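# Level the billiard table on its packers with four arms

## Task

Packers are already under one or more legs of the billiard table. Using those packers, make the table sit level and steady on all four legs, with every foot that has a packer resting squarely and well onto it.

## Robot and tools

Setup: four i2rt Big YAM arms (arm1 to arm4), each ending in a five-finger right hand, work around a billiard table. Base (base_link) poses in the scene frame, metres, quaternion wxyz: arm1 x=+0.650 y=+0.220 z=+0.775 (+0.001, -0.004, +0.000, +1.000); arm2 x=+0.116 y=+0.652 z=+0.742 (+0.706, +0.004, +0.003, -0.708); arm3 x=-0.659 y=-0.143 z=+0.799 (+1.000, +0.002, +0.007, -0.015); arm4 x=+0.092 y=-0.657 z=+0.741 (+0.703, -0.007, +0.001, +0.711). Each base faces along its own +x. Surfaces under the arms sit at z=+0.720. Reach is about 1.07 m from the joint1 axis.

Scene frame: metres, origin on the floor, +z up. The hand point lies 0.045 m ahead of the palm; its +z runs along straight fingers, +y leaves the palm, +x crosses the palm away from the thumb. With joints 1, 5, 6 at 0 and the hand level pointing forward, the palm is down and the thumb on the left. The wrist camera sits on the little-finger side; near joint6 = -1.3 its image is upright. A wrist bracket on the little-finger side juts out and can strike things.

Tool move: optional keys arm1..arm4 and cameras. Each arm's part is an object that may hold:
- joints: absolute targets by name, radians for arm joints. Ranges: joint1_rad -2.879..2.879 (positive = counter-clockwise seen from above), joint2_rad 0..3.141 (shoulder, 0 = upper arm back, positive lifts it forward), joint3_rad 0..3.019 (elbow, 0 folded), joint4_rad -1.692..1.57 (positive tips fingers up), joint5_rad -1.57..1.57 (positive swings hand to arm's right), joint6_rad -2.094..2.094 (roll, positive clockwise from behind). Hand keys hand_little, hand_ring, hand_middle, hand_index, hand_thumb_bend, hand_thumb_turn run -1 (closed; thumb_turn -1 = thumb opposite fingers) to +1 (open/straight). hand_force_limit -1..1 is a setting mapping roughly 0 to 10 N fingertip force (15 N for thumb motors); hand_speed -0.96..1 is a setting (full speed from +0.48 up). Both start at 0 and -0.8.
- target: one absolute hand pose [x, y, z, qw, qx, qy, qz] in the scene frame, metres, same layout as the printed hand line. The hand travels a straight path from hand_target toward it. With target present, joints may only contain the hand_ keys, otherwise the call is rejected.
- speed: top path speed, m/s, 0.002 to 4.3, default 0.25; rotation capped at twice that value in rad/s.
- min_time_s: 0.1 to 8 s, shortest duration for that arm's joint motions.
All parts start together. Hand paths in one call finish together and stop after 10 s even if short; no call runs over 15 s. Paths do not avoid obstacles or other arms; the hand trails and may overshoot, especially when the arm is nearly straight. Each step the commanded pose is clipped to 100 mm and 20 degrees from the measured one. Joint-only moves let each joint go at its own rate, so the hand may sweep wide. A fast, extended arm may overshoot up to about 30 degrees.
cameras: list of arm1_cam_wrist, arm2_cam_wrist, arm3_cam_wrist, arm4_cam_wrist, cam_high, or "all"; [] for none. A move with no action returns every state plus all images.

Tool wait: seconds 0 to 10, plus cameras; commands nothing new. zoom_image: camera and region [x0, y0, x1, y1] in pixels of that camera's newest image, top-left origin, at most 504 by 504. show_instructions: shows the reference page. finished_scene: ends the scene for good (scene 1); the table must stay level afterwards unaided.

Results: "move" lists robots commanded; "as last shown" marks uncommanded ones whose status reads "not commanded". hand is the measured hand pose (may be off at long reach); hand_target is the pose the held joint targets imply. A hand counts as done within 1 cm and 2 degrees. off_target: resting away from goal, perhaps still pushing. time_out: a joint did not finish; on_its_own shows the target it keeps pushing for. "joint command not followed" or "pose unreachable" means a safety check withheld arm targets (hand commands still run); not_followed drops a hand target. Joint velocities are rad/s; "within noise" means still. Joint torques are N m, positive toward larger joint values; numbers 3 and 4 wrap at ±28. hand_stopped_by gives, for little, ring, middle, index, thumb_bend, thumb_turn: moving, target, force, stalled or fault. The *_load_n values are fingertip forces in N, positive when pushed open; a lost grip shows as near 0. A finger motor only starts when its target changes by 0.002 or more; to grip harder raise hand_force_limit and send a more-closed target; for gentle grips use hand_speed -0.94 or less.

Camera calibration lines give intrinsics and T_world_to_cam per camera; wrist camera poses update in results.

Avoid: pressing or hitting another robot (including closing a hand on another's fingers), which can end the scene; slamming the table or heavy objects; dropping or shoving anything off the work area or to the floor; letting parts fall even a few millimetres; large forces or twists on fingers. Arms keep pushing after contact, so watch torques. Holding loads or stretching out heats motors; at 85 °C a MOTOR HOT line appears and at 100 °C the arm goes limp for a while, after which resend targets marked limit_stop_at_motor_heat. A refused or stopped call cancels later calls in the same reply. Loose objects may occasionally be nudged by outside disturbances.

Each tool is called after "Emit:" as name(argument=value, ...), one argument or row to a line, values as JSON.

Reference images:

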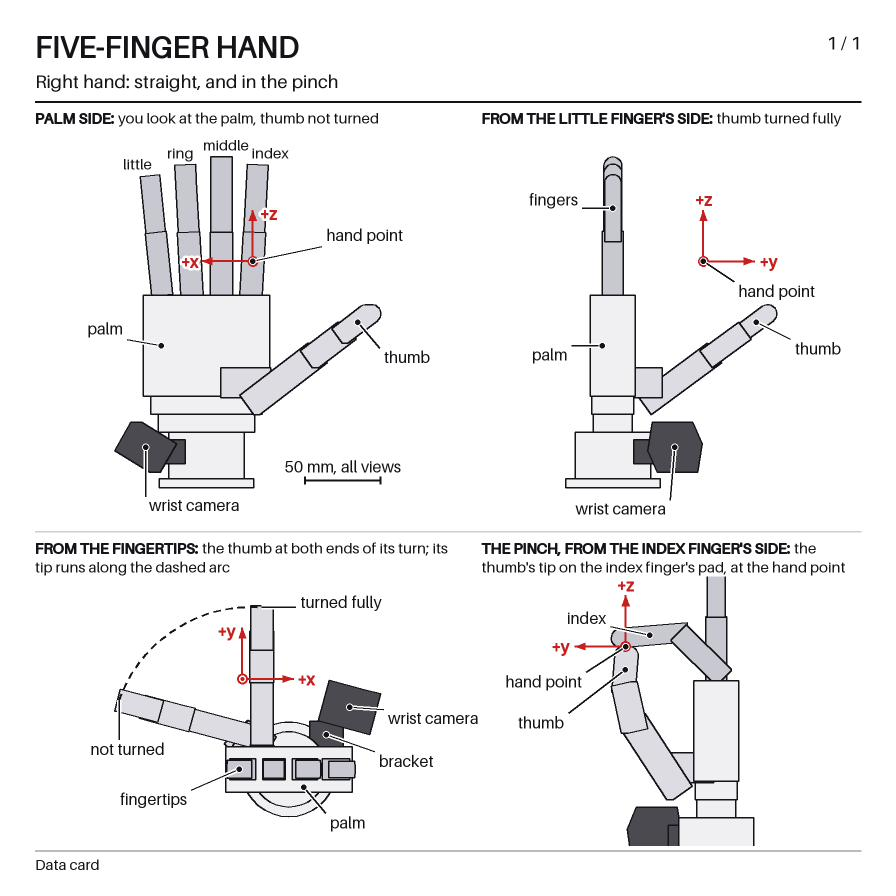

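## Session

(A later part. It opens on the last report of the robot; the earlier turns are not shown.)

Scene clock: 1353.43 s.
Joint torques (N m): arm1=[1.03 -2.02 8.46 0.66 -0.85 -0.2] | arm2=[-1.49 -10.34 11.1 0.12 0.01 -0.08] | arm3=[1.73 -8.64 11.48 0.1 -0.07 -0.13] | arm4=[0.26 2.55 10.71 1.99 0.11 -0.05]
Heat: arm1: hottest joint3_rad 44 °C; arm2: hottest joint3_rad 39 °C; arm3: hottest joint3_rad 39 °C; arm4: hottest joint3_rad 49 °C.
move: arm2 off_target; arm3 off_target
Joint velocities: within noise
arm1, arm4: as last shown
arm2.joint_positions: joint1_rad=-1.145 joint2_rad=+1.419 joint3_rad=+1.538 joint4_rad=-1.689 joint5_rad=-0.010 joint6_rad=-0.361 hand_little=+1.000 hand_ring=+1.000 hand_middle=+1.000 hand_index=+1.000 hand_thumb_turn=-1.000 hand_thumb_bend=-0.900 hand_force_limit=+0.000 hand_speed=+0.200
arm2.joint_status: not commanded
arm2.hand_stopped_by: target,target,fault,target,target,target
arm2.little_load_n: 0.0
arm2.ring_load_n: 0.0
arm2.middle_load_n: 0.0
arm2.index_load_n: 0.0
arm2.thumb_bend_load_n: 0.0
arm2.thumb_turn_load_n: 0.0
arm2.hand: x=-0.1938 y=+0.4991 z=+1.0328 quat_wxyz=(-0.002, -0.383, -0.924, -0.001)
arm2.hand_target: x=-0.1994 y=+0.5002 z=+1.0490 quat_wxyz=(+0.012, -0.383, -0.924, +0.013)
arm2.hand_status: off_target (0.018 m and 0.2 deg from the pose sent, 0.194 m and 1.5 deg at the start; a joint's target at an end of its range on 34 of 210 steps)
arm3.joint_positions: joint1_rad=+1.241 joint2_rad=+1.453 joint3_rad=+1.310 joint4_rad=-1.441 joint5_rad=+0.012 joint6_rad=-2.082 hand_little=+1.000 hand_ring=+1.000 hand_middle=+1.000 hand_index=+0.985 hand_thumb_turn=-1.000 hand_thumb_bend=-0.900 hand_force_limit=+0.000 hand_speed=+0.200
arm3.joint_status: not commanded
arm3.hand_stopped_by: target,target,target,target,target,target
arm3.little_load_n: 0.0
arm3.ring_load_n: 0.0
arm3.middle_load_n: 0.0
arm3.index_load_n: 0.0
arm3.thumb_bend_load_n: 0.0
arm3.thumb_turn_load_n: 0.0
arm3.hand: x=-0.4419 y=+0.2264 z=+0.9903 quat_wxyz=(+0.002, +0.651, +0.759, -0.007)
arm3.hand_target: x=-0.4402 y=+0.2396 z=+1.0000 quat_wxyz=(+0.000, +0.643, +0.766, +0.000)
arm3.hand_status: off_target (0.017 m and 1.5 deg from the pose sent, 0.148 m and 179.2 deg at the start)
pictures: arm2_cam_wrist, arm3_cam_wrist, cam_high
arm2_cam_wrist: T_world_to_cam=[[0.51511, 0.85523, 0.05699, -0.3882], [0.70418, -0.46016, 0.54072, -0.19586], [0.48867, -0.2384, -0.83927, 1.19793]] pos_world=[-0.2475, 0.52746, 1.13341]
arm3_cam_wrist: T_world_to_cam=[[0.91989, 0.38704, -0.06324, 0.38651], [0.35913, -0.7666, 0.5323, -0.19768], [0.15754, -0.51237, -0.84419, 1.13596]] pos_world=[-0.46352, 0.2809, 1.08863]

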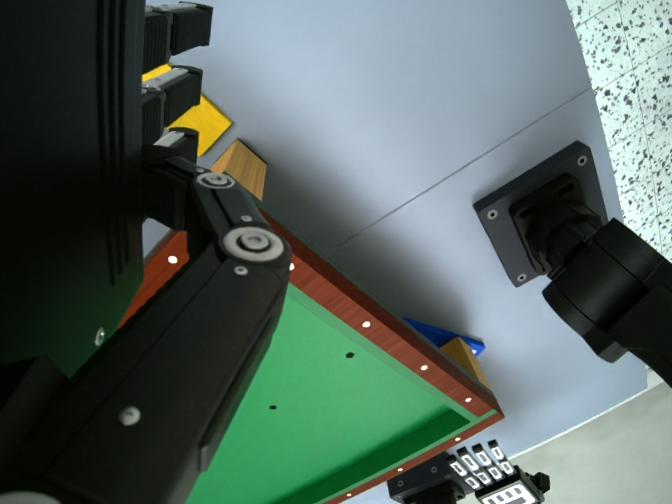

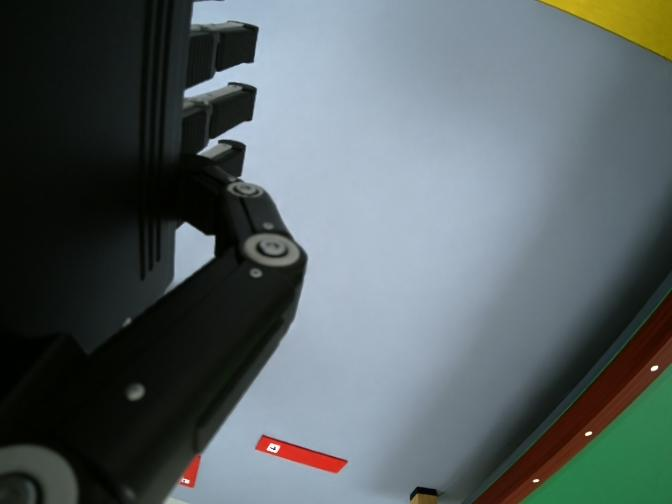

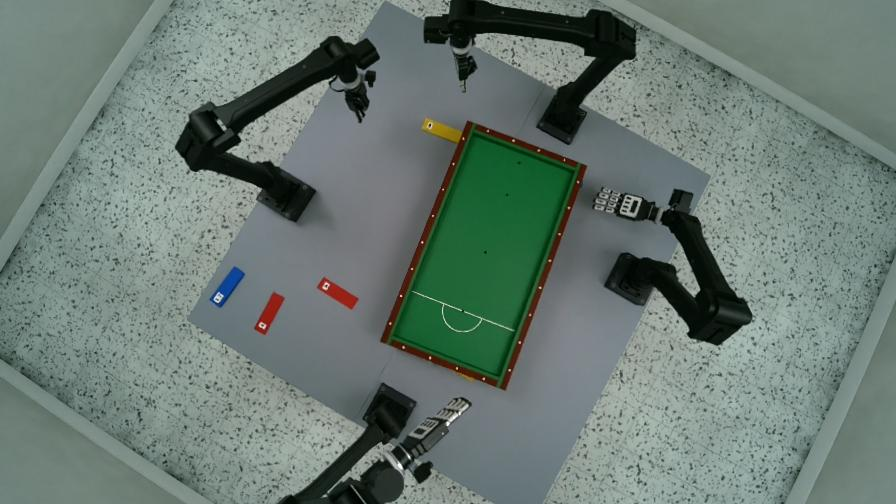

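Emit:
move(
  arm3={"target": [-0.36, 0.375, 0.9, 0, 0.6428, 0.766, 0], "speed": 0.25},
  cameras=["cam_high", "arm2_cam_wrist", "arm3_cam_wrist"],
)

Emit:
zoom_image(
  camera="cam_high",
  region=[400, 60, 500, 160],
)

Scene clock: 1357.40 s.
Joint torques (N m): arm1=[1.03 -2.02 8.49 0.66 -0.85 -0.2] | arm2=[-1.79 -10.75 10.96 -0.17 -0.01 -0.07] | arm3=[0.67 -14.45 10.97 0.69 -0.06 -0.15] | arm4=[-0.56 2.78 10.52 1.99 0.12 -0.03]
Heat: arm1: hottest joint3_rad 44 °C; arm2: hottest joint3_rad 39 °C; arm3: hottest joint3_rad 40 °C; arm4: hottest joint3_rad 49 °C.
move: arm3 off_target
Joint velocities: within noise
arm1, arm2: as last shown
arm1.index_load_n: -0.5
arm3.joint_positions: joint1_rad=+1.211 joint2_rad=+1.917 joint3_rad=+1.643 joint4_rad=-1.329 joint5_rad=+0.025 joint6_rad=-2.090 hand_little=+1.000 hand_ring=+1.000 hand_middle=+1.000 hand_index=+0.985 hand_thumb_turn=-1.000 hand_thumb_bend=-0.900 hand_force_limit=+0.000 hand_speed=+0.200
arm3.joint_status: not commanded
arm3.hand_stopped_by: target,target,target,target,target,target
arm3.little_load_n: 0.0
arm3.ring_load_n: 0.0
arm3.middle_load_n: 0.0
arm3.index_load_n: 0.0
arm3.thumb_bend_load_n: 0.0
arm3.thumb_turn_load_n: 0.0
arm3.hand: x=-0.3708 y=+0.3623 z=+0.8911 quat_wxyz=(+0.011, +0.660, +0.751, -0.014)
arm3.hand_target: x=-0.3606 y=+0.3745 z=+0.9004 quat_wxyz=(+0.006, +0.657, +0.753, +0.002)
arm3.hand_status: off_target (0.019 m and 3.2 deg from the pose sent, 0.192 m and 1.5 deg at the start; a joint's target at an end of its range on 41 of 45 steps)
arm4.joint_positions: joint1_rad=-0.387 joint2_rad=+0.621 joint3_rad=+1.372 joint4_rad=-1.283 joint5_rad=+0.075 joint6_rad=-1.403 hand_little=+1.000 hand_ring=+1.000 hand_middle=+1.000 hand_index=+1.000 hand_thumb_turn=+1.000 hand_thumb_bend=+1.000 hand_force_limit=+0.000 hand_speed=-0.800
arm4.joint_status: not commanded
arm4.hand_stopped_by: target,target,target,target,target,target
arm4.little_load_n: 0.0
arm4.ring_load_n: 0.0
arm4.middle_load_n: 0.0
arm4.index_load_n: 0.0
arm4.thumb_bend_load_n: 0.0
arm4.thumb_turn_load_n: 0.0
arm4.hand: x=+0.2392 y=-0.4541 z=+1.2384 quat_wxyz=(-0.281, +0.764, +0.414, +0.407)
arm4.hand_target: x=+0.2386 y=-0.4553 z=+1.2474 quat_wxyz=(-0.287, +0.760, +0.412, +0.413)
arm4.hand_status: not commanded
pictures: arm2_cam_wrist, arm3_cam_wrist, cam_high
arm2_cam_wrist: T_world_to_cam=[[0.51511, 0.85523, 0.05699, -0.3882], [0.70418, -0.46016, 0.54072, -0.19586], [0.48867, -0.2384, -0.83927, 1.19793]] pos_world=[-0.2475, 0.52746, 1.13341]
arm3_cam_wrist: T_world_to_cam=[[0.92853, 0.36522, -0.06664, 0.27636], [0.33937, -0.76221, 0.55123, -0.09211], [0.15053, -0.53445, -0.83169, 1.10485]] pos_world=[-0.39166, 0.41935, 0.98808]

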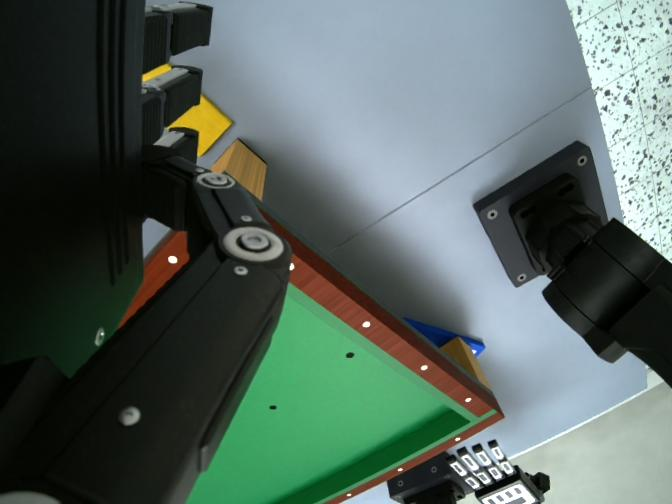

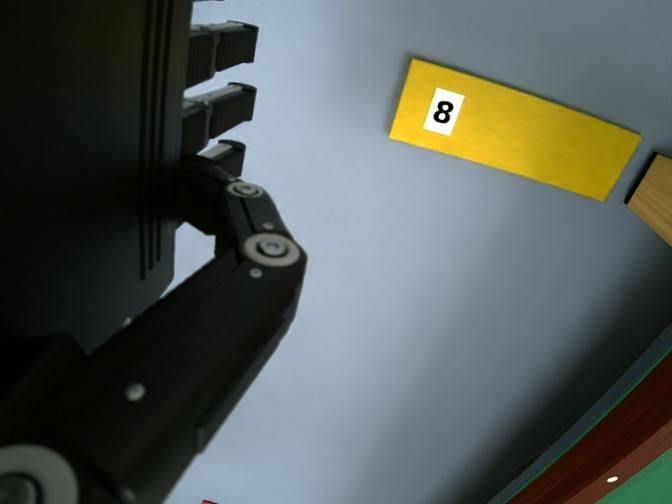

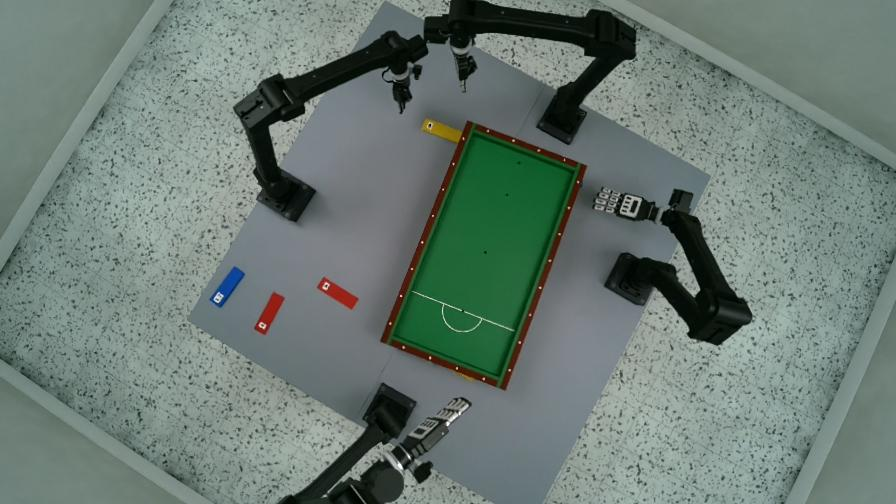

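Scaled by 5.040.

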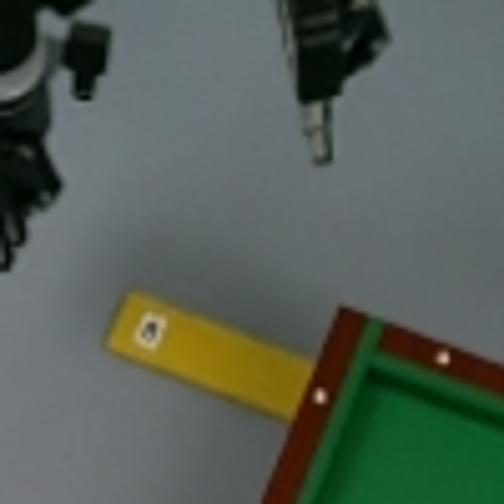

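Emit:
zoom_image(
  camera="arm3_cam_wrist",
  region=[372, 20, 672, 245],
)

Scaled by 1.680 from the camera's image (finer frame: 960x720).

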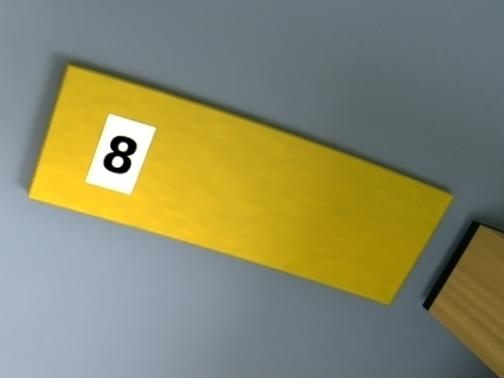

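Emit:
move(
  arm3={"target": [-0.352, 0.367, 0.815, 0, 0.6428, 0.766, 0], "speed": 0.2},
  cameras=["arm3_cam_wrist"],
)

Emit:
zoom_image(
  camera="arm3_cam_wrist",
  region=[150, 0, 486, 252],
)

Scene clock: 1370.70 s.
Joint torques (N m): arm1=[1.03 -2.02 8.47 0.66 -0.85 -0.2] | arm2=[-1.9 -10.11 10.88 -0.13 0.08 -0.08] | arm3=[-0.26 -15.5 7.02 1.17 -0.05 -0.16] | arm4=[-0.44 2.43 10.8 2.14 0.11 -0.04]
Heat: arm1: hottest joint3_rad 44 °C; arm2: hottest joint3_rad 39 °C; arm3: hottest joint3_rad 42 °C; arm4: hottest joint3_rad 49 °C.
move: arm3 off_target
Joint velocities: within noise
arm1, arm2, arm4: as last shown
arm1.index_load_n: 0.0
arm3.joint_positions: joint1_rad=+1.193 joint2_rad=+1.992 joint3_rad=+1.560 joint4_rad=-1.142 joint5_rad=+0.030 joint6_rad=-2.090 hand_little=+1.000 hand_ring=+1.000 hand_middle=+1.000 hand_index=+0.985 hand_thumb_turn=-1.000 hand_thumb_bend=-0.900 hand_force_limit=+0.000 hand_speed=+0.200
arm3.joint_status: not commanded
arm3.hand_stopped_by: target,target,target,target,target,target
arm3.little_load_n: 0.0
arm3.ring_load_n: 0.0
arm3.middle_load_n: 0.0
arm3.index_load_n: 0.0
arm3.thumb_bend_load_n: 0.0
arm3.thumb_turn_load_n: 0.0
arm3.hand: x=-0.3576 y=+0.3672 z=+0.8189 quat_wxyz=(+0.008, +0.667, +0.745, +0.000)
arm3.hand_target: x=-0.3524 y=+0.3671 z=+0.8150 quat_wxyz=(+0.009, +0.664, +0.747, +0.002)
arm3.hand_status: off_target (0.007 m and 3.7 deg from the pose sent, 0.078 m and 3.2 deg at the start; a joint's target at an end of its range on 35 of 35 steps)
arm3_cam_wrist: T_world_to_cam=[[0.93585, 0.34958, -0.04451, 0.24772], [0.31737, -0.78116, 0.53764, -0.04277], [0.15318, -0.51728, -0.842, 1.04858]] pos_world=[-0.37887, 0.4224, 0.91693]

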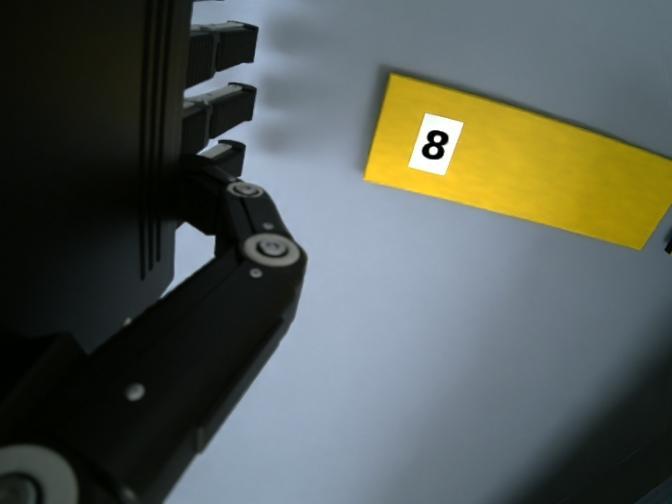

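Scaled by 1.500 from the camera's image (finer frame: 960x720).

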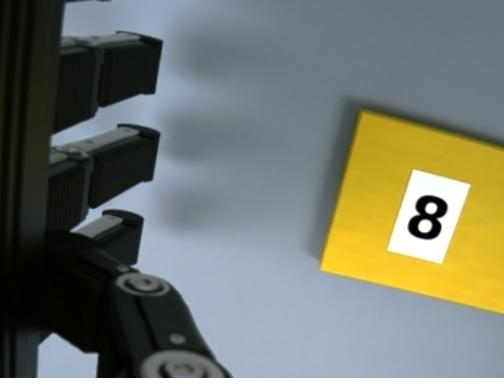

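Emit:
move(
  arm3={"target": [-0.35, 0.362, 0.8, 0, 0.6428, 0.766, 0], "speed": 0.15},
  cameras=["arm3_cam_wrist"],
)

Emit:
zoom_image(
  camera="arm3_cam_wrist",
  region=[150, 0, 486, 252],
)

Scene clock: 1374.70 s.
Joint torques (N m): arm1=[1.03 -2.02 8.47 0.65 -0.85 -0.2] | arm2=[-0.79 -10.05 11.04 0.1 0.08 -0.03] | arm3=[-0.15 -14.62 6.48 1.22 -0.03 -0.13] | arm4=[-0.62 2.43 10.56 2.13 0.12 -0.01]
Heat: arm1: hottest joint3_rad 44 °C; arm2: hottest joint3_rad 39 °C; arm3: hottest joint3_rad 41 °C; arm4: hottest joint3_rad 49 °C.
move: arm3 off_target
Joint velocities: within noise
arm1.joint_positions: joint1_rad=-1.340 joint2_rad=+1.095 joint3_rad=+0.338 joint4_rad=-0.474 joint5_rad=-1.200 joint6_rad=-1.162 hand_little=+1.000 hand_ring=+1.000 hand_middle=+1.000 hand_index=+1.000 hand_thumb_turn=-1.000 hand_thumb_bend=-0.900 hand_force_limit=+0.000 hand_speed=+0.200
arm1.joint_status: not commanded
arm1.hand_stopped_by: target,target,target,target,target,target
arm1.little_load_n: 0.0
arm1.ring_load_n: 0.0
arm1.middle_load_n: 0.0
arm1.index_load_n: 0.0
arm1.thumb_bend_load_n: 0.0
arm1.thumb_turn_load_n: 0.0
arm1.hand: x=+0.4440 y=+0.3757 z=+0.8184 quat_wxyz=(-0.373, +0.564, +0.596, -0.432)
arm1.hand_target: x=+0.4404 y=+0.3944 z=+0.8302 quat_wxyz=(-0.388, +0.554, +0.604, -0.423)
arm1.hand_status: not commanded
arm2, arm4: as last shown
arm3.joint_positions: joint1_rad=+1.189 joint2_rad=+1.992 joint3_rad=+1.539 joint4_rad=-1.106 joint5_rad=+0.031 joint6_rad=-2.090 hand_little=+1.000 hand_ring=+1.000 hand_middle=+1.000 hand_index=+0.985 hand_thumb_turn=-1.000 hand_thumb_bend=-0.900 hand_force_limit=+0.000 hand_speed=+0.200
arm3.joint_status: not commanded
arm3.hand_stopped_by: target,target,target,target,target,target
arm3.little_load_n: 0.0
arm3.ring_load_n: 0.0
arm3.middle_load_n: 0.0
arm3.index_load_n: 0.0
arm3.thumb_bend_load_n: 0.0
arm3.thumb_turn_load_n: 0.0
arm3.hand: x=-0.3550 y=+0.3665 z=+0.8118 quat_wxyz=(+0.007, +0.668, +0.744, +0.008)
arm3.hand_target: x=-0.3505 y=+0.3620 z=+0.8002 quat_wxyz=(+0.010, +0.667, +0.745, +0.002)
arm3.hand_status: off_target (0.014 m and 4.0 deg from the pose sent, 0.021 m and 3.7 deg at the start; a joint's target at an end of its range on 29 of 29 steps)
arm4.thumb_turn_load_n: 0.5
arm3_cam_wrist: T_world_to_cam=[[0.93768, 0.34596, -0.0326, 0.23752], [0.30981, -0.78984, 0.52931, -0.03309], [0.15737, -0.50643, -0.8478, 1.04404]] pos_world=[-0.37677, 0.42043, 0.9104]

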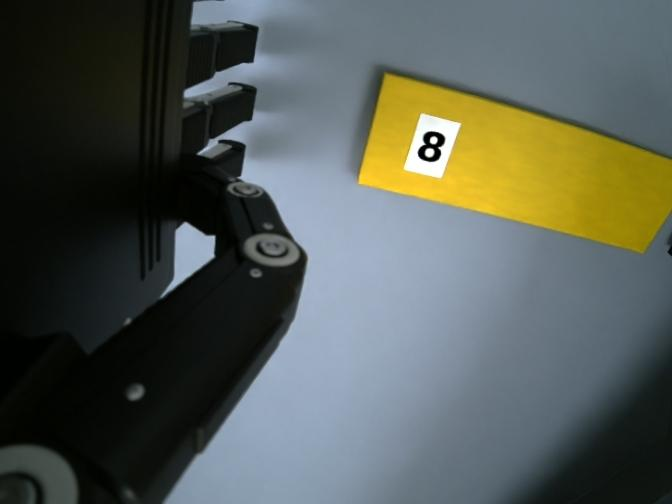

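Scaled by 1.500 from the camera's image (finer frame: 960x720).

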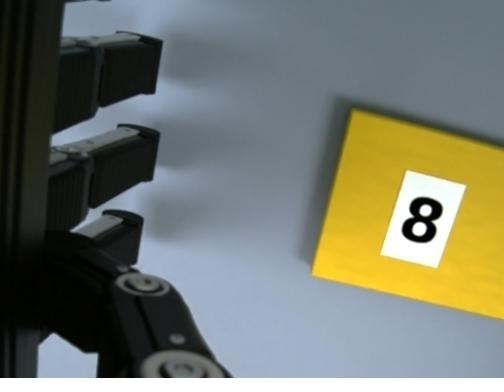

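Emit:
move(
  arm3={"target": [-0.34, 0.36, 0.79, 0, 0.6428, 0.766, 0], "speed": 0.15},
  cameras=["arm3_cam_wrist"],
)

Emit:
zoom_image(
  camera="arm3_cam_wrist",
  region=[150, 0, 486, 252],
)

Scene clock: 1377.77 s.
Joint torques (N m): arm1=[0.97 -2.02 8.49 0.66 -0.85 -0.2] | arm2=[-1.08 -10.17 11.02 0.18 0.1 -0.04] | arm3=[0.21 -13.57 6.68 1.2 -0.08 -0.14] | arm4=[-0.38 2.2 10.44 2.17 0.08 0.02]
Heat: arm1: hottest joint3_rad 44 °C; arm2: hottest joint3_rad 39 °C; arm3: hottest joint3_rad 41 °C; arm4: hottest joint3_rad 49 °C.
move: arm3 off_target
Joint velocities: within noise
arm1, arm2, arm4: as last shown
arm3.joint_positions: joint1_rad=+1.171 joint2_rad=+2.003 joint3_rad=+1.539 joint4_rad=-1.089 joint5_rad=+0.036 joint6_rad=-2.090 hand_little=+1.000 hand_ring=+1.000 hand_middle=+1.000 hand_index=+0.985 hand_thumb_turn=-1.000 hand_thumb_bend=-0.900 hand_force_limit=+0.000 hand_speed=+0.200
arm3.joint_status: not commanded
arm3.hand_stopped_by: target,target,target,target,target,target
arm3.little_load_n: -0.5
arm3.ring_load_n: 0.0
arm3.middle_load_n: 0.0
arm3.index_load_n: 0.0
arm3.thumb_bend_load_n: 0.0
arm3.thumb_turn_load_n: 0.0
arm3.hand: x=-0.3440 y=+0.3635 z=+0.8061 quat_wxyz=(+0.008, +0.675, +0.738, +0.011)
arm3.hand_target: x=-0.3407 y=+0.3599 z=+0.7904 quat_wxyz=(+0.012, +0.672, +0.740, +0.003)
arm3.hand_status: off_target (0.017 m and 5.1 deg from the pose sent, 0.027 m and 4.0 deg at the start; a joint's target at an end of its range on 29 of 29 steps)
arm4.thumb_turn_load_n: 0.0
arm3_cam_wrist: T_world_to_cam=[[0.94385, 0.32941, -0.02519, 0.23022], [0.29218, -0.79671, 0.52904, -0.03917], [0.1542, -0.50669, -0.84823, 1.0353]] pos_world=[-0.36549, 0.41753, 0.90469]

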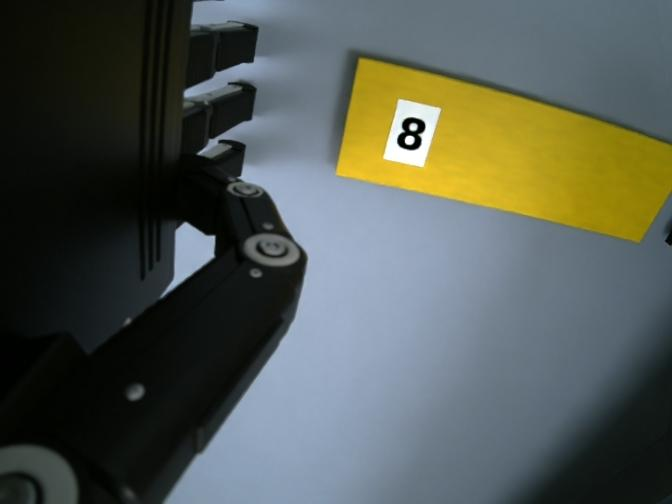

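Scaled by 1.500 from the camera's image (finer frame: 960x720).

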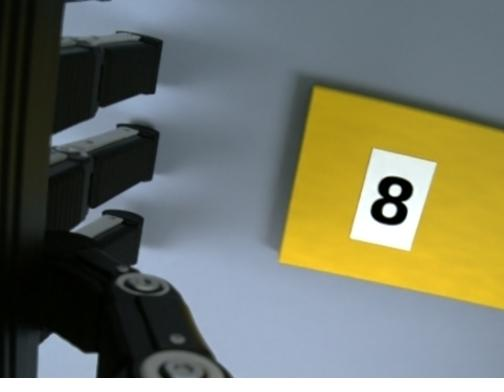

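Emit:
move(
  arm3={"target": [-0.3, 0.365, 0.788, 0, 0.6428, 0.766, 0], "speed": 0.1},
  cameras=["arm3_cam_wrist"],
)

Emit:
zoom_image(
  camera="arm3_cam_wrist",
  region=[150, 0, 486, 252],
)

Scene clock: 1380.60 s.
Joint torques (N m): arm1=[1.03 -2.02 8.47 0.66 -0.85 -0.2] | arm2=[-1.32 -9.76 11.07 0.12 0.03 -0.01] | arm3=[-1.85 -12.28 10.11 1.14 0.62 -0.14] | arm4=[-0.91 2.14 10.59 2.11 0.11 -0.01]
Heat: arm1: hottest joint3_rad 44 °C; arm2: hottest joint3_rad 39 °C; arm3: hottest joint3_rad 41 °C; arm4: hottest joint3_rad 49 °C.
move: arm3 off_target
Joint velocities: within noise
arm1, arm2, arm4: as last shown
arm1.little_load_n: -0.5
arm3.joint_positions: joint1_rad=+1.141 joint2_rad=+2.036 joint3_rad=+1.593 joint4_rad=-1.118 joint5_rad=+0.035 joint6_rad=-2.091 hand_little=+1.000 hand_ring=+1.000 hand_middle=+1.000 hand_index=+0.985 hand_thumb_turn=-1.000 hand_thumb_bend=-0.900 hand_force_limit=+0.000 hand_speed=+0.200
arm3.joint_status: not commanded
arm3.hand_stopped_by: target,target,target,target,target,target
arm3.little_load_n: 0.0
arm3.ring_load_n: 0.0
arm3.middle_load_n: 0.5
arm3.index_load_n: 0.0
arm3.thumb_bend_load_n: 0.0
arm3.thumb_turn_load_n: 0.0
arm3.hand: x=-0.3240 y=+0.3644 z=+0.8051 quat_wxyz=(+0.009, +0.686, +0.728, +0.007)
arm3.hand_target: x=-0.3015 y=+0.3638 z=+0.7884 quat_wxyz=(+0.019, +0.691, +0.723, +0.006)
arm3.hand_status: off_target (0.029 m and 6.7 deg from the pose sent, 0.048 m and 5.1 deg at the start; a joint's target at an end of its range on 30 of 30 steps)
arm3_cam_wrist: T_world_to_cam=[[0.95306, 0.30108, -0.03205, 0.22983], [0.2711, -0.80137, 0.5332, -0.05226], [0.13485, -0.51686, -0.84538, 1.02696]] pos_world=[-0.34336, 0.41972, 0.90341]

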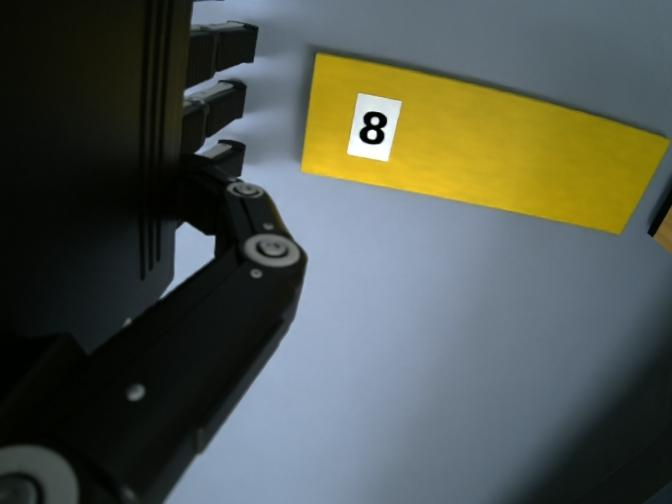

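Scaled by 1.500 from the camera's image (finer frame: 960x720).

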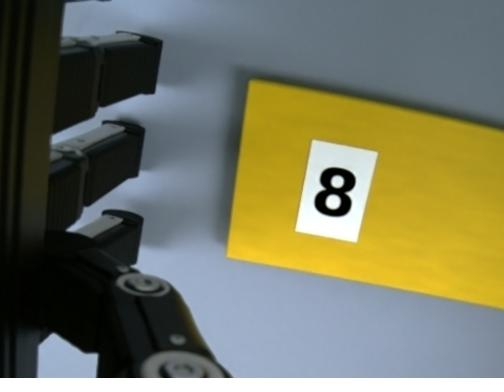

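Emit:
move(
  arm3={"target": [-0.43, 0.35, 0.93, 0, 0.6428, 0.766, 0], "speed": 0.25},
)

Emit:
move(
  arm3={"joints": {"joint6_rad": 0.9}, "min_time_s": 2},
)

Emit:
move(
  arm3={"target": [-0.455, 0.39, 0.85, 0, -0.766, 0.6428, 0], "speed": 0.25},
  cameras=["arm3_cam_wrist", "cam_high", "arm2_cam_wrist"],
)

Scene clock: 1389.37 s.
Joint torques (N m): arm1=[1.03 -2.02 8.47 0.66 -0.85 -0.2] | arm2=[-1.2 -9.93 10.97 -0.09 0.1 -0.07] | arm3=[0.97 -13.04 7.32 0.25 -0.21 0.09] | arm4=[-0.62 2.61 10.58 2.21 0.12 -0.01]
Heat: arm1: hottest joint3_rad 44 °C; arm2: hottest joint3_rad 40 °C; arm3: hottest joint3_rad 42 °C; arm4: hottest joint3_rad 49 °C.
move: arm3 off_target
Joint velocities: within noise
arm1, arm2, arm4: as last shown
arm1.little_load_n: 0.0
arm3.joint_positions: joint1_rad=+1.303 joint2_rad=+1.769 joint3_rad=+1.557 joint4_rad=-1.328 joint5_rad=+0.015 joint6_rad=-2.060 hand_little=+1.000 hand_ring=+1.000 hand_middle=+1.000 hand_index=+0.985 hand_thumb_turn=-1.000 hand_thumb_bend=-0.900 hand_force_limit=+0.000 hand_speed=+0.200
arm3.joint_status: not commanded
arm3.hand_stopped_by: target,target,target,target,target,target
arm3.little_load_n: 0.0
arm3.ring_load_n: 0.0
arm3.middle_load_n: -0.5
arm3.index_load_n: 0.0
arm3.thumb_bend_load_n: 0.0
arm3.thumb_turn_load_n: 0.0
arm3.hand: x=-0.4289 y=+0.3572 z=+0.9383 quat_wxyz=(-0.005, +0.636, +0.771, +0.014)
arm3.hand_target: x=-0.4301 y=+0.3500 z=+0.9302 quat_wxyz=(+0.000, +0.643, +0.766, +0.000)
arm3.hand_status: off_target (0.011 m and 1.9 deg from the pose sent, 0.164 m and 6.7 deg at the start)
arm4.thumb_turn_load_n: -0.5
pictures: none

Scene clock: 1392.20 s.
Joint torques (N m): arm1=[0.97 -2.08 8.47 0.65 -0.85 -0.2] | arm2=[-0.26 -9.7 11.1 0.21 0.05 -0.09] | arm3=[0.73 -12.98 7.28 0.28 -0.25 0.13] | arm4=[-0.79 2.14 10.7 2.14 0.15 -0.01]
Heat: arm1: hottest joint3_rad 44 °C; arm2: hottest joint3_rad 40 °C; arm3: hottest joint3_rad 42 °C; arm4: hottest joint3_rad 49 °C.
move: arm3 done
Joint velocities: within noise
arm1, arm2, arm4: as last shown
arm1.middle_load_n: -0.5
arm2.middle_load_n: 0.5
arm3.joint_positions: joint1_rad=+1.303 joint2_rad=+1.769 joint3_rad=+1.557 joint4_rad=-1.329 joint5_rad=+0.015 joint6_rad=+0.886 hand_little=+1.000 hand_ring=+1.000 hand_middle=+1.000 hand_index=+0.985 hand_thumb_turn=-1.000 hand_thumb_bend=-0.900 hand_force_limit=+0.000 hand_speed=+0.200
arm3.joint_status: all done
arm3.hand_stopped_by: target,target,target,target,target,target
arm3.little_load_n: 0.0
arm3.ring_load_n: 0.0
arm3.middle_load_n: 0.0
arm3.index_load_n: 0.0
arm3.thumb_bend_load_n: 0.0
arm3.thumb_turn_load_n: 0.0
arm3.hand: x=-0.5612 y=+0.3817 z=+0.9377 quat_wxyz=(-0.014, +0.830, -0.558, -0.004)
arm3.hand_target: x=-0.5620 y=+0.3768 z=+0.9302 quat_wxyz=(+0.000, +0.825, -0.565, +0.000)
arm3.hand_status: not commanded
arm4.thumb_turn_load_n: 0.0
pictures: none

Scene clock: 1393.43 s.
Joint torques (N m): arm1=[1.03 -2.02 8.47 0.65 -0.85 -0.2] | arm2=[-1.08 -9.64 10.99 -0.1 0.05 -0.05] | arm3=[1.79 -14.8 8.96 1.07 -0.28 0.1] | arm4=[0.26 2.37 10.55 2.06 0.12 -0.04]
Heat: arm1: hottest joint3_rad 44 °C; arm2: hottest joint3_rad 40 °C; arm3: hottest joint3_rad 42 °C; arm4: hottest joint3_rad 49 °C.
move: arm3 off_target
Joint velocities: within noise
arm1, arm4: as last shown
arm1.middle_load_n: 0.0
arm2.joint_positions: joint1_rad=-1.145 joint2_rad=+1.419 joint3_rad=+1.538 joint4_rad=-1.689 joint5_rad=-0.010 joint6_rad=-0.361 hand_little=+1.000 hand_ring=+1.000 hand_middle=+1.000 hand_index=+1.000 hand_thumb_turn=-1.000 hand_thumb_bend=-0.900 hand_force_limit=+0.000 hand_speed=+0.200
arm2.joint_status: not commanded
arm2.hand_stopped_by: target,target,fault,target,target,target
arm2.little_load_n: 0.0
arm2.ring_load_n: 0.0
arm2.middle_load_n: 0.0
arm2.index_load_n: 0.0
arm2.thumb_bend_load_n: 0.0
arm2.thumb_turn_load_n: 0.0
arm2.hand: x=-0.1938 y=+0.4991 z=+1.0328 quat_wxyz=(-0.002, -0.383, -0.924, -0.001)
arm2.hand_target: x=-0.1994 y=+0.5002 z=+1.0490 quat_wxyz=(+0.012, -0.383, -0.924, +0.013)
arm2.hand_status: not commanded
arm3.joint_positions: joint1_rad=+1.119 joint2_rad=+1.936 joint3_rad=+1.551 joint4_rad=-1.210 joint5_rad=+0.014 joint6_rad=+0.907 hand_little=+1.000 hand_ring=+1.000 hand_middle=+1.000 hand_index=+0.985 hand_thumb_turn=-1.000 hand_thumb_bend=-0.900 hand_force_limit=+0.000 hand_speed=+0.200
arm3.joint_status: not commanded
arm3.hand_stopped_by: target,target,target,target,target,target
arm3.little_load_n: 0.0
arm3.ring_load_n: 0.0
arm3.middle_load_n: 0.0
arm3.index_load_n: 0.0
arm3.thumb_bend_load_n: 0.0
arm3.thumb_turn_load_n: 0.0
arm3.hand: x=-0.4568 y=+0.3780 z=+0.8459 quat_wxyz=(+0.013, +0.768, -0.640, +0.003)
arm3.hand_target: x=-0.4551 y=+0.3898 z=+0.8501 quat_wxyz=(+0.000, +0.766, -0.643, +0.000)
arm3.hand_status: off_target (0.013 m and 1.6 deg from the pose sent, 0.138 m and 12.2 deg at the start)
arm4.little_load_n: -0.5
pictures: arm2_cam_wrist, arm3_cam_wrist, cam_high
arm2_cam_wrist: T_world_to_cam=[[0.51511, 0.85523, 0.05699, -0.3882], [0.70418, -0.46016, 0.54072, -0.19586], [0.48867, -0.2384, -0.83927, 1.19793]] pos_world=[-0.2475, 0.52746, 1.13341]
arm3_cam_wrist: T_world_to_cam=[[-0.90873, -0.4162, -0.03144, -0.22628], [-0.37257, 0.77489, 0.51062, -0.89786], [-0.18816, 0.47573, -0.85923, 0.5754]] pos_world=[-0.43188, 0.32783, 0.94575]

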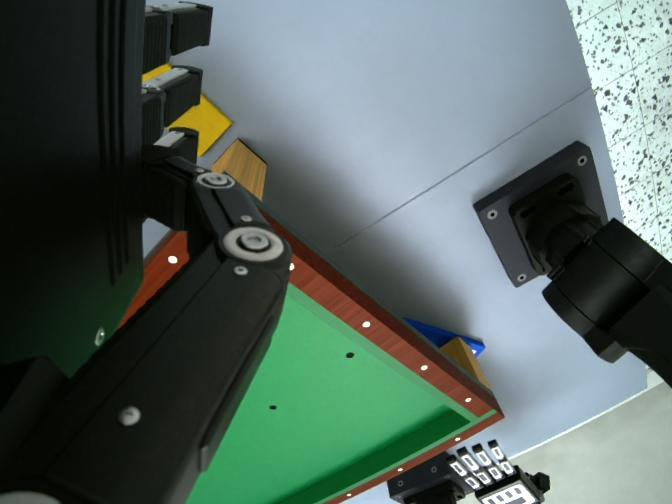

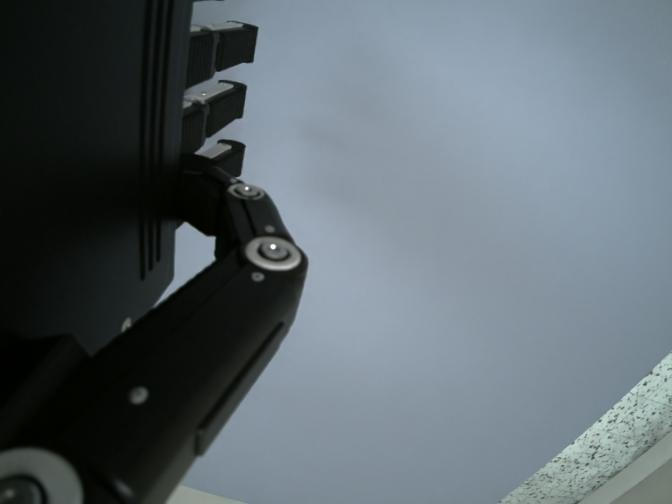

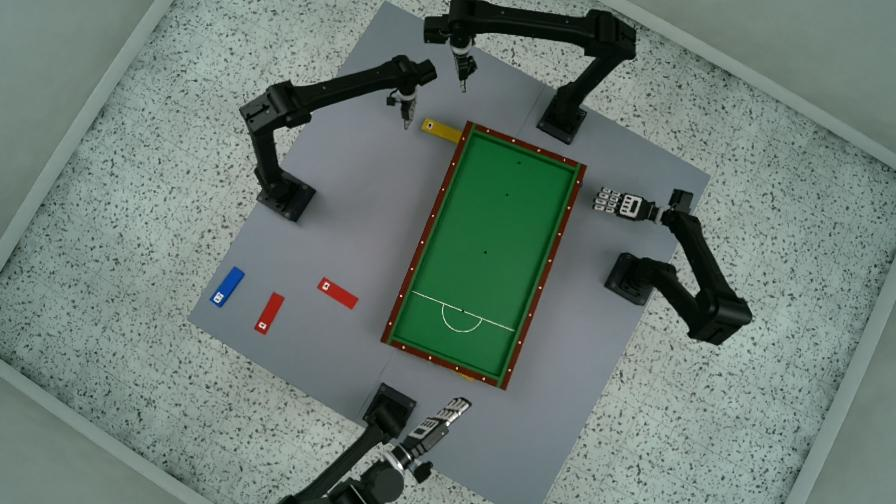

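Emit:
move(
  arm2={"target": [-0.32, 0.56, 1.0, 0, -0.7071, -0.7071, 0], "speed": 0.25},
  arm3={"target": [-0.45, 0.394, 0.8, 0, -0.766, 0.6428, 0], "speed": 0.2},
  cameras=["arm2_cam_wrist", "cam_high"],
)

Emit:
zoom_image(
  camera="cam_high",
  region=[380, 60, 480, 160],
)

Scene clock: 1400.83 s.
Joint torques (N m): arm1=[0.97 -2.02 8.47 0.65 -0.85 -0.2] | arm2=[-0.67 -10.99 10.8 0.75 0.02 0.05] | arm3=[0.91 -13.86 6.61 1.22 -0.21 0.05] | arm4=[-0.67 1.9 10.74 2.17 0.08 -0.05]
Heat: arm1: hottest joint3_rad 44 °C; arm2: hottest joint3_rad 40 °C; arm3: hottest joint3_rad 41 °C; arm4: hottest joint3_rad 49 °C.
move: arm2 off_target; arm3 off_target
Joint velocities: within noise
arm1: as last shown
arm2.joint_positions: joint1_rad=-1.453 joint2_rad=+1.633 joint3_rad=+1.666 joint4_rad=-1.642 joint5_rad=-0.010 joint6_rad=+0.106 hand_little=+1.000 hand_ring=+1.000 hand_middle=+1.000 hand_index=+1.000 hand_thumb_turn=-1.000 hand_thumb_bend=-0.900 hand_force_limit=+0.000 hand_speed=+0.200
arm2.joint_status: not commanded
arm2.hand_stopped_by: target,target,fault,target,target,target
arm2.little_load_n: 0.0
arm2.ring_load_n: 0.0
arm2.middle_load_n: 0.0
arm2.index_load_n: 0.0
arm2.thumb_bend_load_n: 0.0
arm2.thumb_turn_load_n: 0.0
arm2.hand: x=-0.3047 y=+0.5618 z=+0.9924 quat_wxyz=(-0.012, -0.704, -0.710, -0.015)
arm2.hand_target: x=-0.3193 y=+0.5602 z=+1.0001 quat_wxyz=(+0.000, -0.707, -0.707, +0.000)
arm2.hand_status: off_target (0.017 m and 2.3 deg from the pose sent, 0.144 m and 45.0 deg at the start)
arm3.joint_positions: joint1_rad=+1.119 joint2_rad=+1.984 joint3_rad=+1.545 joint4_rad=-1.109 joint5_rad=+0.014 joint6_rad=+0.907 hand_little=+1.000 hand_ring=+1.000 hand_middle=+1.000 hand_index=+0.985 hand_thumb_turn=-1.000 hand_thumb_bend=-0.900 hand_force_limit=+0.000 hand_speed=+0.200
arm3.joint_status: not commanded
arm3.hand_stopped_by: target,target,target,target,target,target
arm3.little_load_n: 0.0
arm3.ring_load_n: 0.0
arm3.middle_load_n: 0.0
arm3.index_load_n: 0.0
arm3.thumb_bend_load_n: 0.0
arm3.thumb_turn_load_n: 0.0
arm3.hand: x=-0.4479 y=+0.3959 z=+0.8161 quat_wxyz=(-0.010, +0.768, -0.640, -0.002)
arm3.hand_target: x=-0.4501 y=+0.3937 z=+0.8004 quat_wxyz=(+0.000, +0.766, -0.643, +0.000)
arm3.hand_status: off_target (0.016 m and 1.2 deg from the pose sent, 0.049 m and 1.6 deg at the start)
arm4.joint_positions: joint1_rad=-0.387 joint2_rad=+0.621 joint3_rad=+1.372 joint4_rad=-1.283 joint5_rad=+0.075 joint6_rad=-1.403 hand_little=+1.000 hand_ring=+1.000 hand_middle=+1.000 hand_index=+1.000 hand_thumb_turn=+1.000 hand_thumb_bend=+1.000 hand_force_limit=+0.000 hand_speed=-0.800
arm4.joint_status: not commanded
arm4.hand_stopped_by: target,target,target,target,target,target
arm4.little_load_n: 0.0
arm4.ring_load_n: 0.0
arm4.middle_load_n: 0.0
arm4.index_load_n: 0.0
arm4.thumb_bend_load_n: 0.0
arm4.thumb_turn_load_n: 0.0
arm4.hand: x=+0.2392 y=-0.4541 z=+1.2384 quat_wxyz=(-0.281, +0.764, +0.414, +0.407)
arm4.hand_target: x=+0.2386 y=-0.4553 z=+1.2474 quat_wxyz=(-0.287, +0.760, +0.412, +0.413)
arm4.hand_status: not commanded
arm2_cam_wrist: T_world_to_cam=[[0.96381, 0.24959, 0.09374, 0.05816], [0.16099, -0.82509, 0.54157, -0.02829], [0.21251, -0.50688, -0.83541, 1.29605]] pos_world=[-0.32693, 0.61908, 1.0926]

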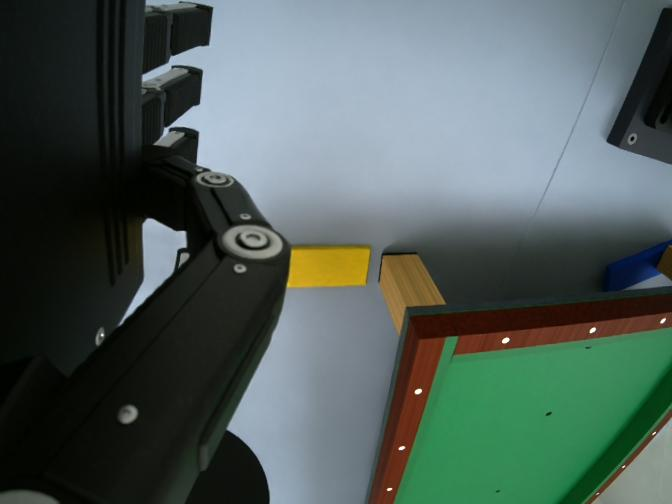

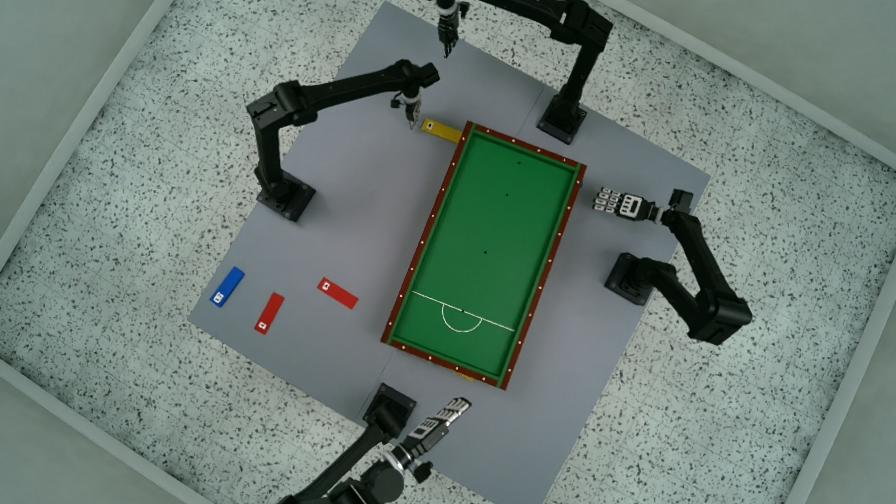

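Scaled by 5.040.

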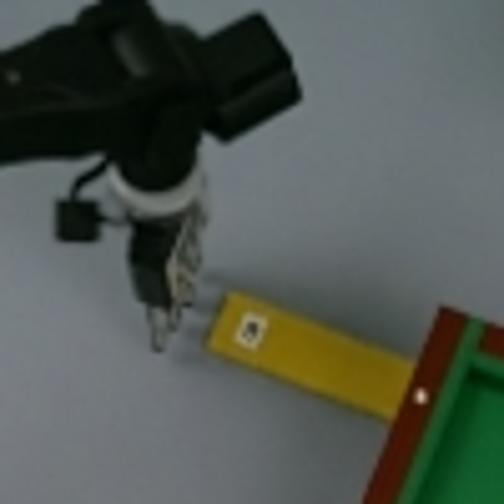

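Emit:
move(
  arm3={"target": [-0.44, 0.394, 0.785, 0, -0.766, 0.6428, 0], "speed": 0.2},
  cameras=["cam_high"],
)

Emit:
move(
  arm3={"target": [-0.41, 0.398, 0.787, 0, -0.766, 0.6428, 0], "speed": 0.15},
  cameras=["arm2_cam_wrist", "cam_high"],
)

Emit:
zoom_image(
  camera="cam_high",
  region=[380, 60, 480, 160],
)

Emit:
zoom_image(
  camera="arm2_cam_wrist",
  region=[270, 200, 450, 335],
)

Scene clock: 1406.63 s.
Joint torques (N m): arm1=[0.97 -2.08 8.49 0.65 -0.85 -0.2] | arm2=[-1.2 -11.16 10.86 0.88 0.07 0.04] | arm3=[0.26 -13.8 6.71 1.17 -0.26 -0.07] | arm4=[-0.32 1.73 10.51 1.99 0.07 -0.05]
Heat: arm1: hottest joint3_rad 44 °C; arm2: hottest joint3_rad 40 °C; arm3: hottest joint3_rad 41 °C; arm4: hottest joint3_rad 49 °C.
move: arm3 off_target
Joint velocities: within noise
arm1, arm2, arm4: as last shown
arm2.hand: x=-0.3047 y=+0.5617 z=+0.9924 quat_wxyz=(-0.012, -0.704, -0.710, -0.015)
arm2.hand_target: x=-0.3193 y=+0.5601 z=+1.0001 quat_wxyz=(+0.000, -0.707, -0.707, +0.000)
arm3.joint_positions: joint1_rad=+1.113 joint2_rad=+2.007 joint3_rad=+1.545 joint4_rad=-1.082 joint5_rad=+0.014 joint6_rad=+0.907 hand_little=+1.000 hand_ring=+1.000 hand_middle=+1.000 hand_index=+0.985 hand_thumb_turn=-1.000 hand_thumb_bend=-0.900 hand_force_limit=+0.000 hand_speed=+0.200
arm3.joint_status: not commanded
arm3.hand_stopped_by: target,target,target,target,target,target
arm3.little_load_n: 0.0
arm3.ring_load_n: 0.0
arm3.middle_load_n: 0.0
arm3.index_load_n: 0.0
arm3.thumb_bend_load_n: 0.0
arm3.thumb_turn_load_n: 0.0
arm3.hand: x=-0.4430 y=+0.3988 z=+0.8036 quat_wxyz=(-0.012, +0.767, -0.642, -0.002)
arm3.hand_target: x=-0.4403 y=+0.3937 z=+0.7854 quat_wxyz=(+0.000, +0.766, -0.643, +0.000)
arm3.hand_status: off_target (0.019 m and 1.4 deg from the pose sent, 0.032 m and 1.2 deg at the start)

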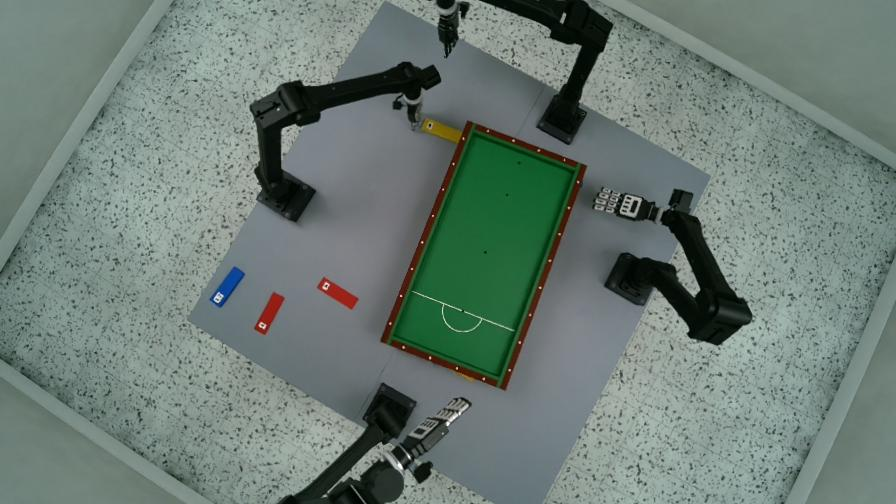

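Scene clock: 1407.60 s.
Joint torques (N m): arm1=[1.03 -2.02 8.49 0.66 -0.85 -0.19] | arm2=[-0.5 -12.04 11.32 0.69 0.01 0.11] | arm3=[-1.55 -12.81 9.91 0.84 0.46 -0.12] | arm4=[-0.15 2.55 10.56 2.18 0.1 -0.01]
Heat: arm1: hottest joint3_rad 44 °C; arm2: hottest joint3_rad 40 °C; arm3: hottest joint3_rad 41 °C; arm4: hottest joint3_rad 49 °C.
move: arm3 off_target
Joint velocities: within noise
arm1.joint_positions: joint1_rad=-1.340 joint2_rad=+1.095 joint3_rad=+0.338 joint4_rad=-0.474 joint5_rad=-1.200 joint6_rad=-1.162 hand_little=+1.000 hand_ring=+1.000 hand_middle=+1.000 hand_index=+1.000 hand_thumb_turn=-1.000 hand_thumb_bend=-0.900 hand_force_limit=+0.000 hand_speed=+0.200
arm1.joint_status: not commanded
arm1.hand_stopped_by: target,target,target,target,target,target
arm1.little_load_n: 0.0
arm1.ring_load_n: 0.0
arm1.middle_load_n: 0.0
arm1.index_load_n: 0.0
arm1.thumb_bend_load_n: 0.0
arm1.thumb_turn_load_n: 0.0
arm1.hand: x=+0.4440 y=+0.3757 z=+0.8184 quat_wxyz=(-0.373, +0.564, +0.596, -0.432)
arm1.hand_target: x=+0.4404 y=+0.3944 z=+0.8302 quat_wxyz=(-0.388, +0.554, +0.604, -0.423)
arm1.hand_status: not commanded
arm2, arm4: as last shown
arm3.joint_positions: joint1_rad=+1.089 joint2_rad=+2.026 joint3_rad=+1.577 joint4_rad=-1.109 joint5_rad=-0.004 joint6_rad=+0.872 hand_little=+1.000 hand_ring=+1.000 hand_middle=+0.999 hand_index=+0.985 hand_thumb_turn=-1.000 hand_thumb_bend=-0.900 hand_force_limit=+0.000 hand_speed=+0.200
arm3.joint_status: not commanded
arm3.hand_stopped_by: target,target,target,target,target,target
arm3.little_load_n: 0.0
arm3.ring_load_n: 0.0
arm3.middle_load_n: -5.5
arm3.index_load_n: 0.0
arm3.thumb_bend_load_n: 0.0
arm3.thumb_turn_load_n: 0.0
arm3.hand: x=-0.4315 y=+0.3968 z=+0.8047 quat_wxyz=(-0.003, +0.770, -0.638, -0.010)
arm3.hand_target: x=-0.4106 y=+0.3969 z=+0.7875 quat_wxyz=(+0.000, +0.766, -0.643, +0.000)
arm3.hand_status: off_target (0.028 m and 1.4 deg from the pose sent, 0.037 m and 1.4 deg at the start)
arm2_cam_wrist: T_world_to_cam=[[0.96399, 0.24887, 0.09371, 0.05873], [0.16039, -0.8252, 0.5416, -0.02853], [0.21211, -0.50707, -0.8354, 1.29597]] pos_world=[-0.32693, 0.61899, 1.0926]

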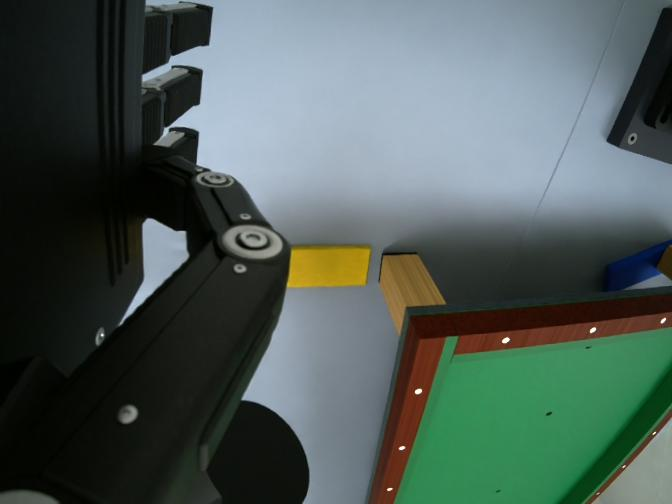

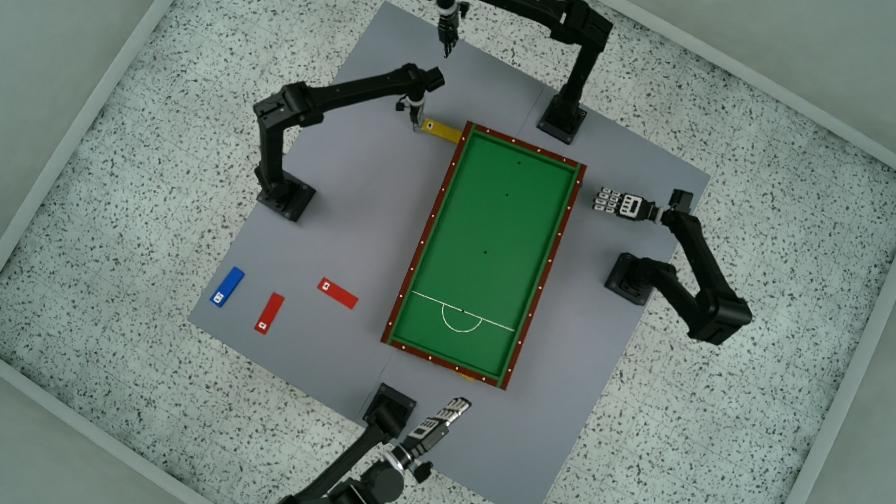

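Scaled by 5.040.

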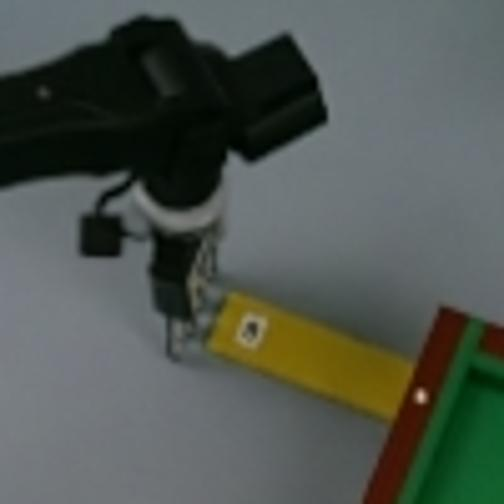

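Scaled by 2.800 from the camera's image (finer frame: 960x720).

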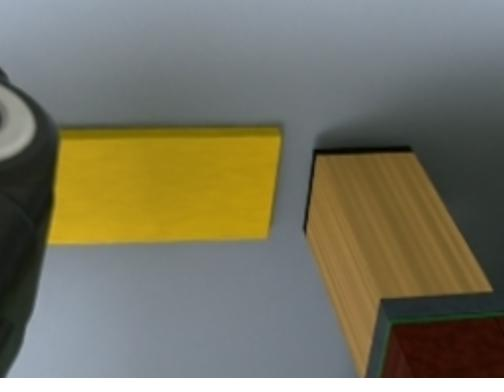

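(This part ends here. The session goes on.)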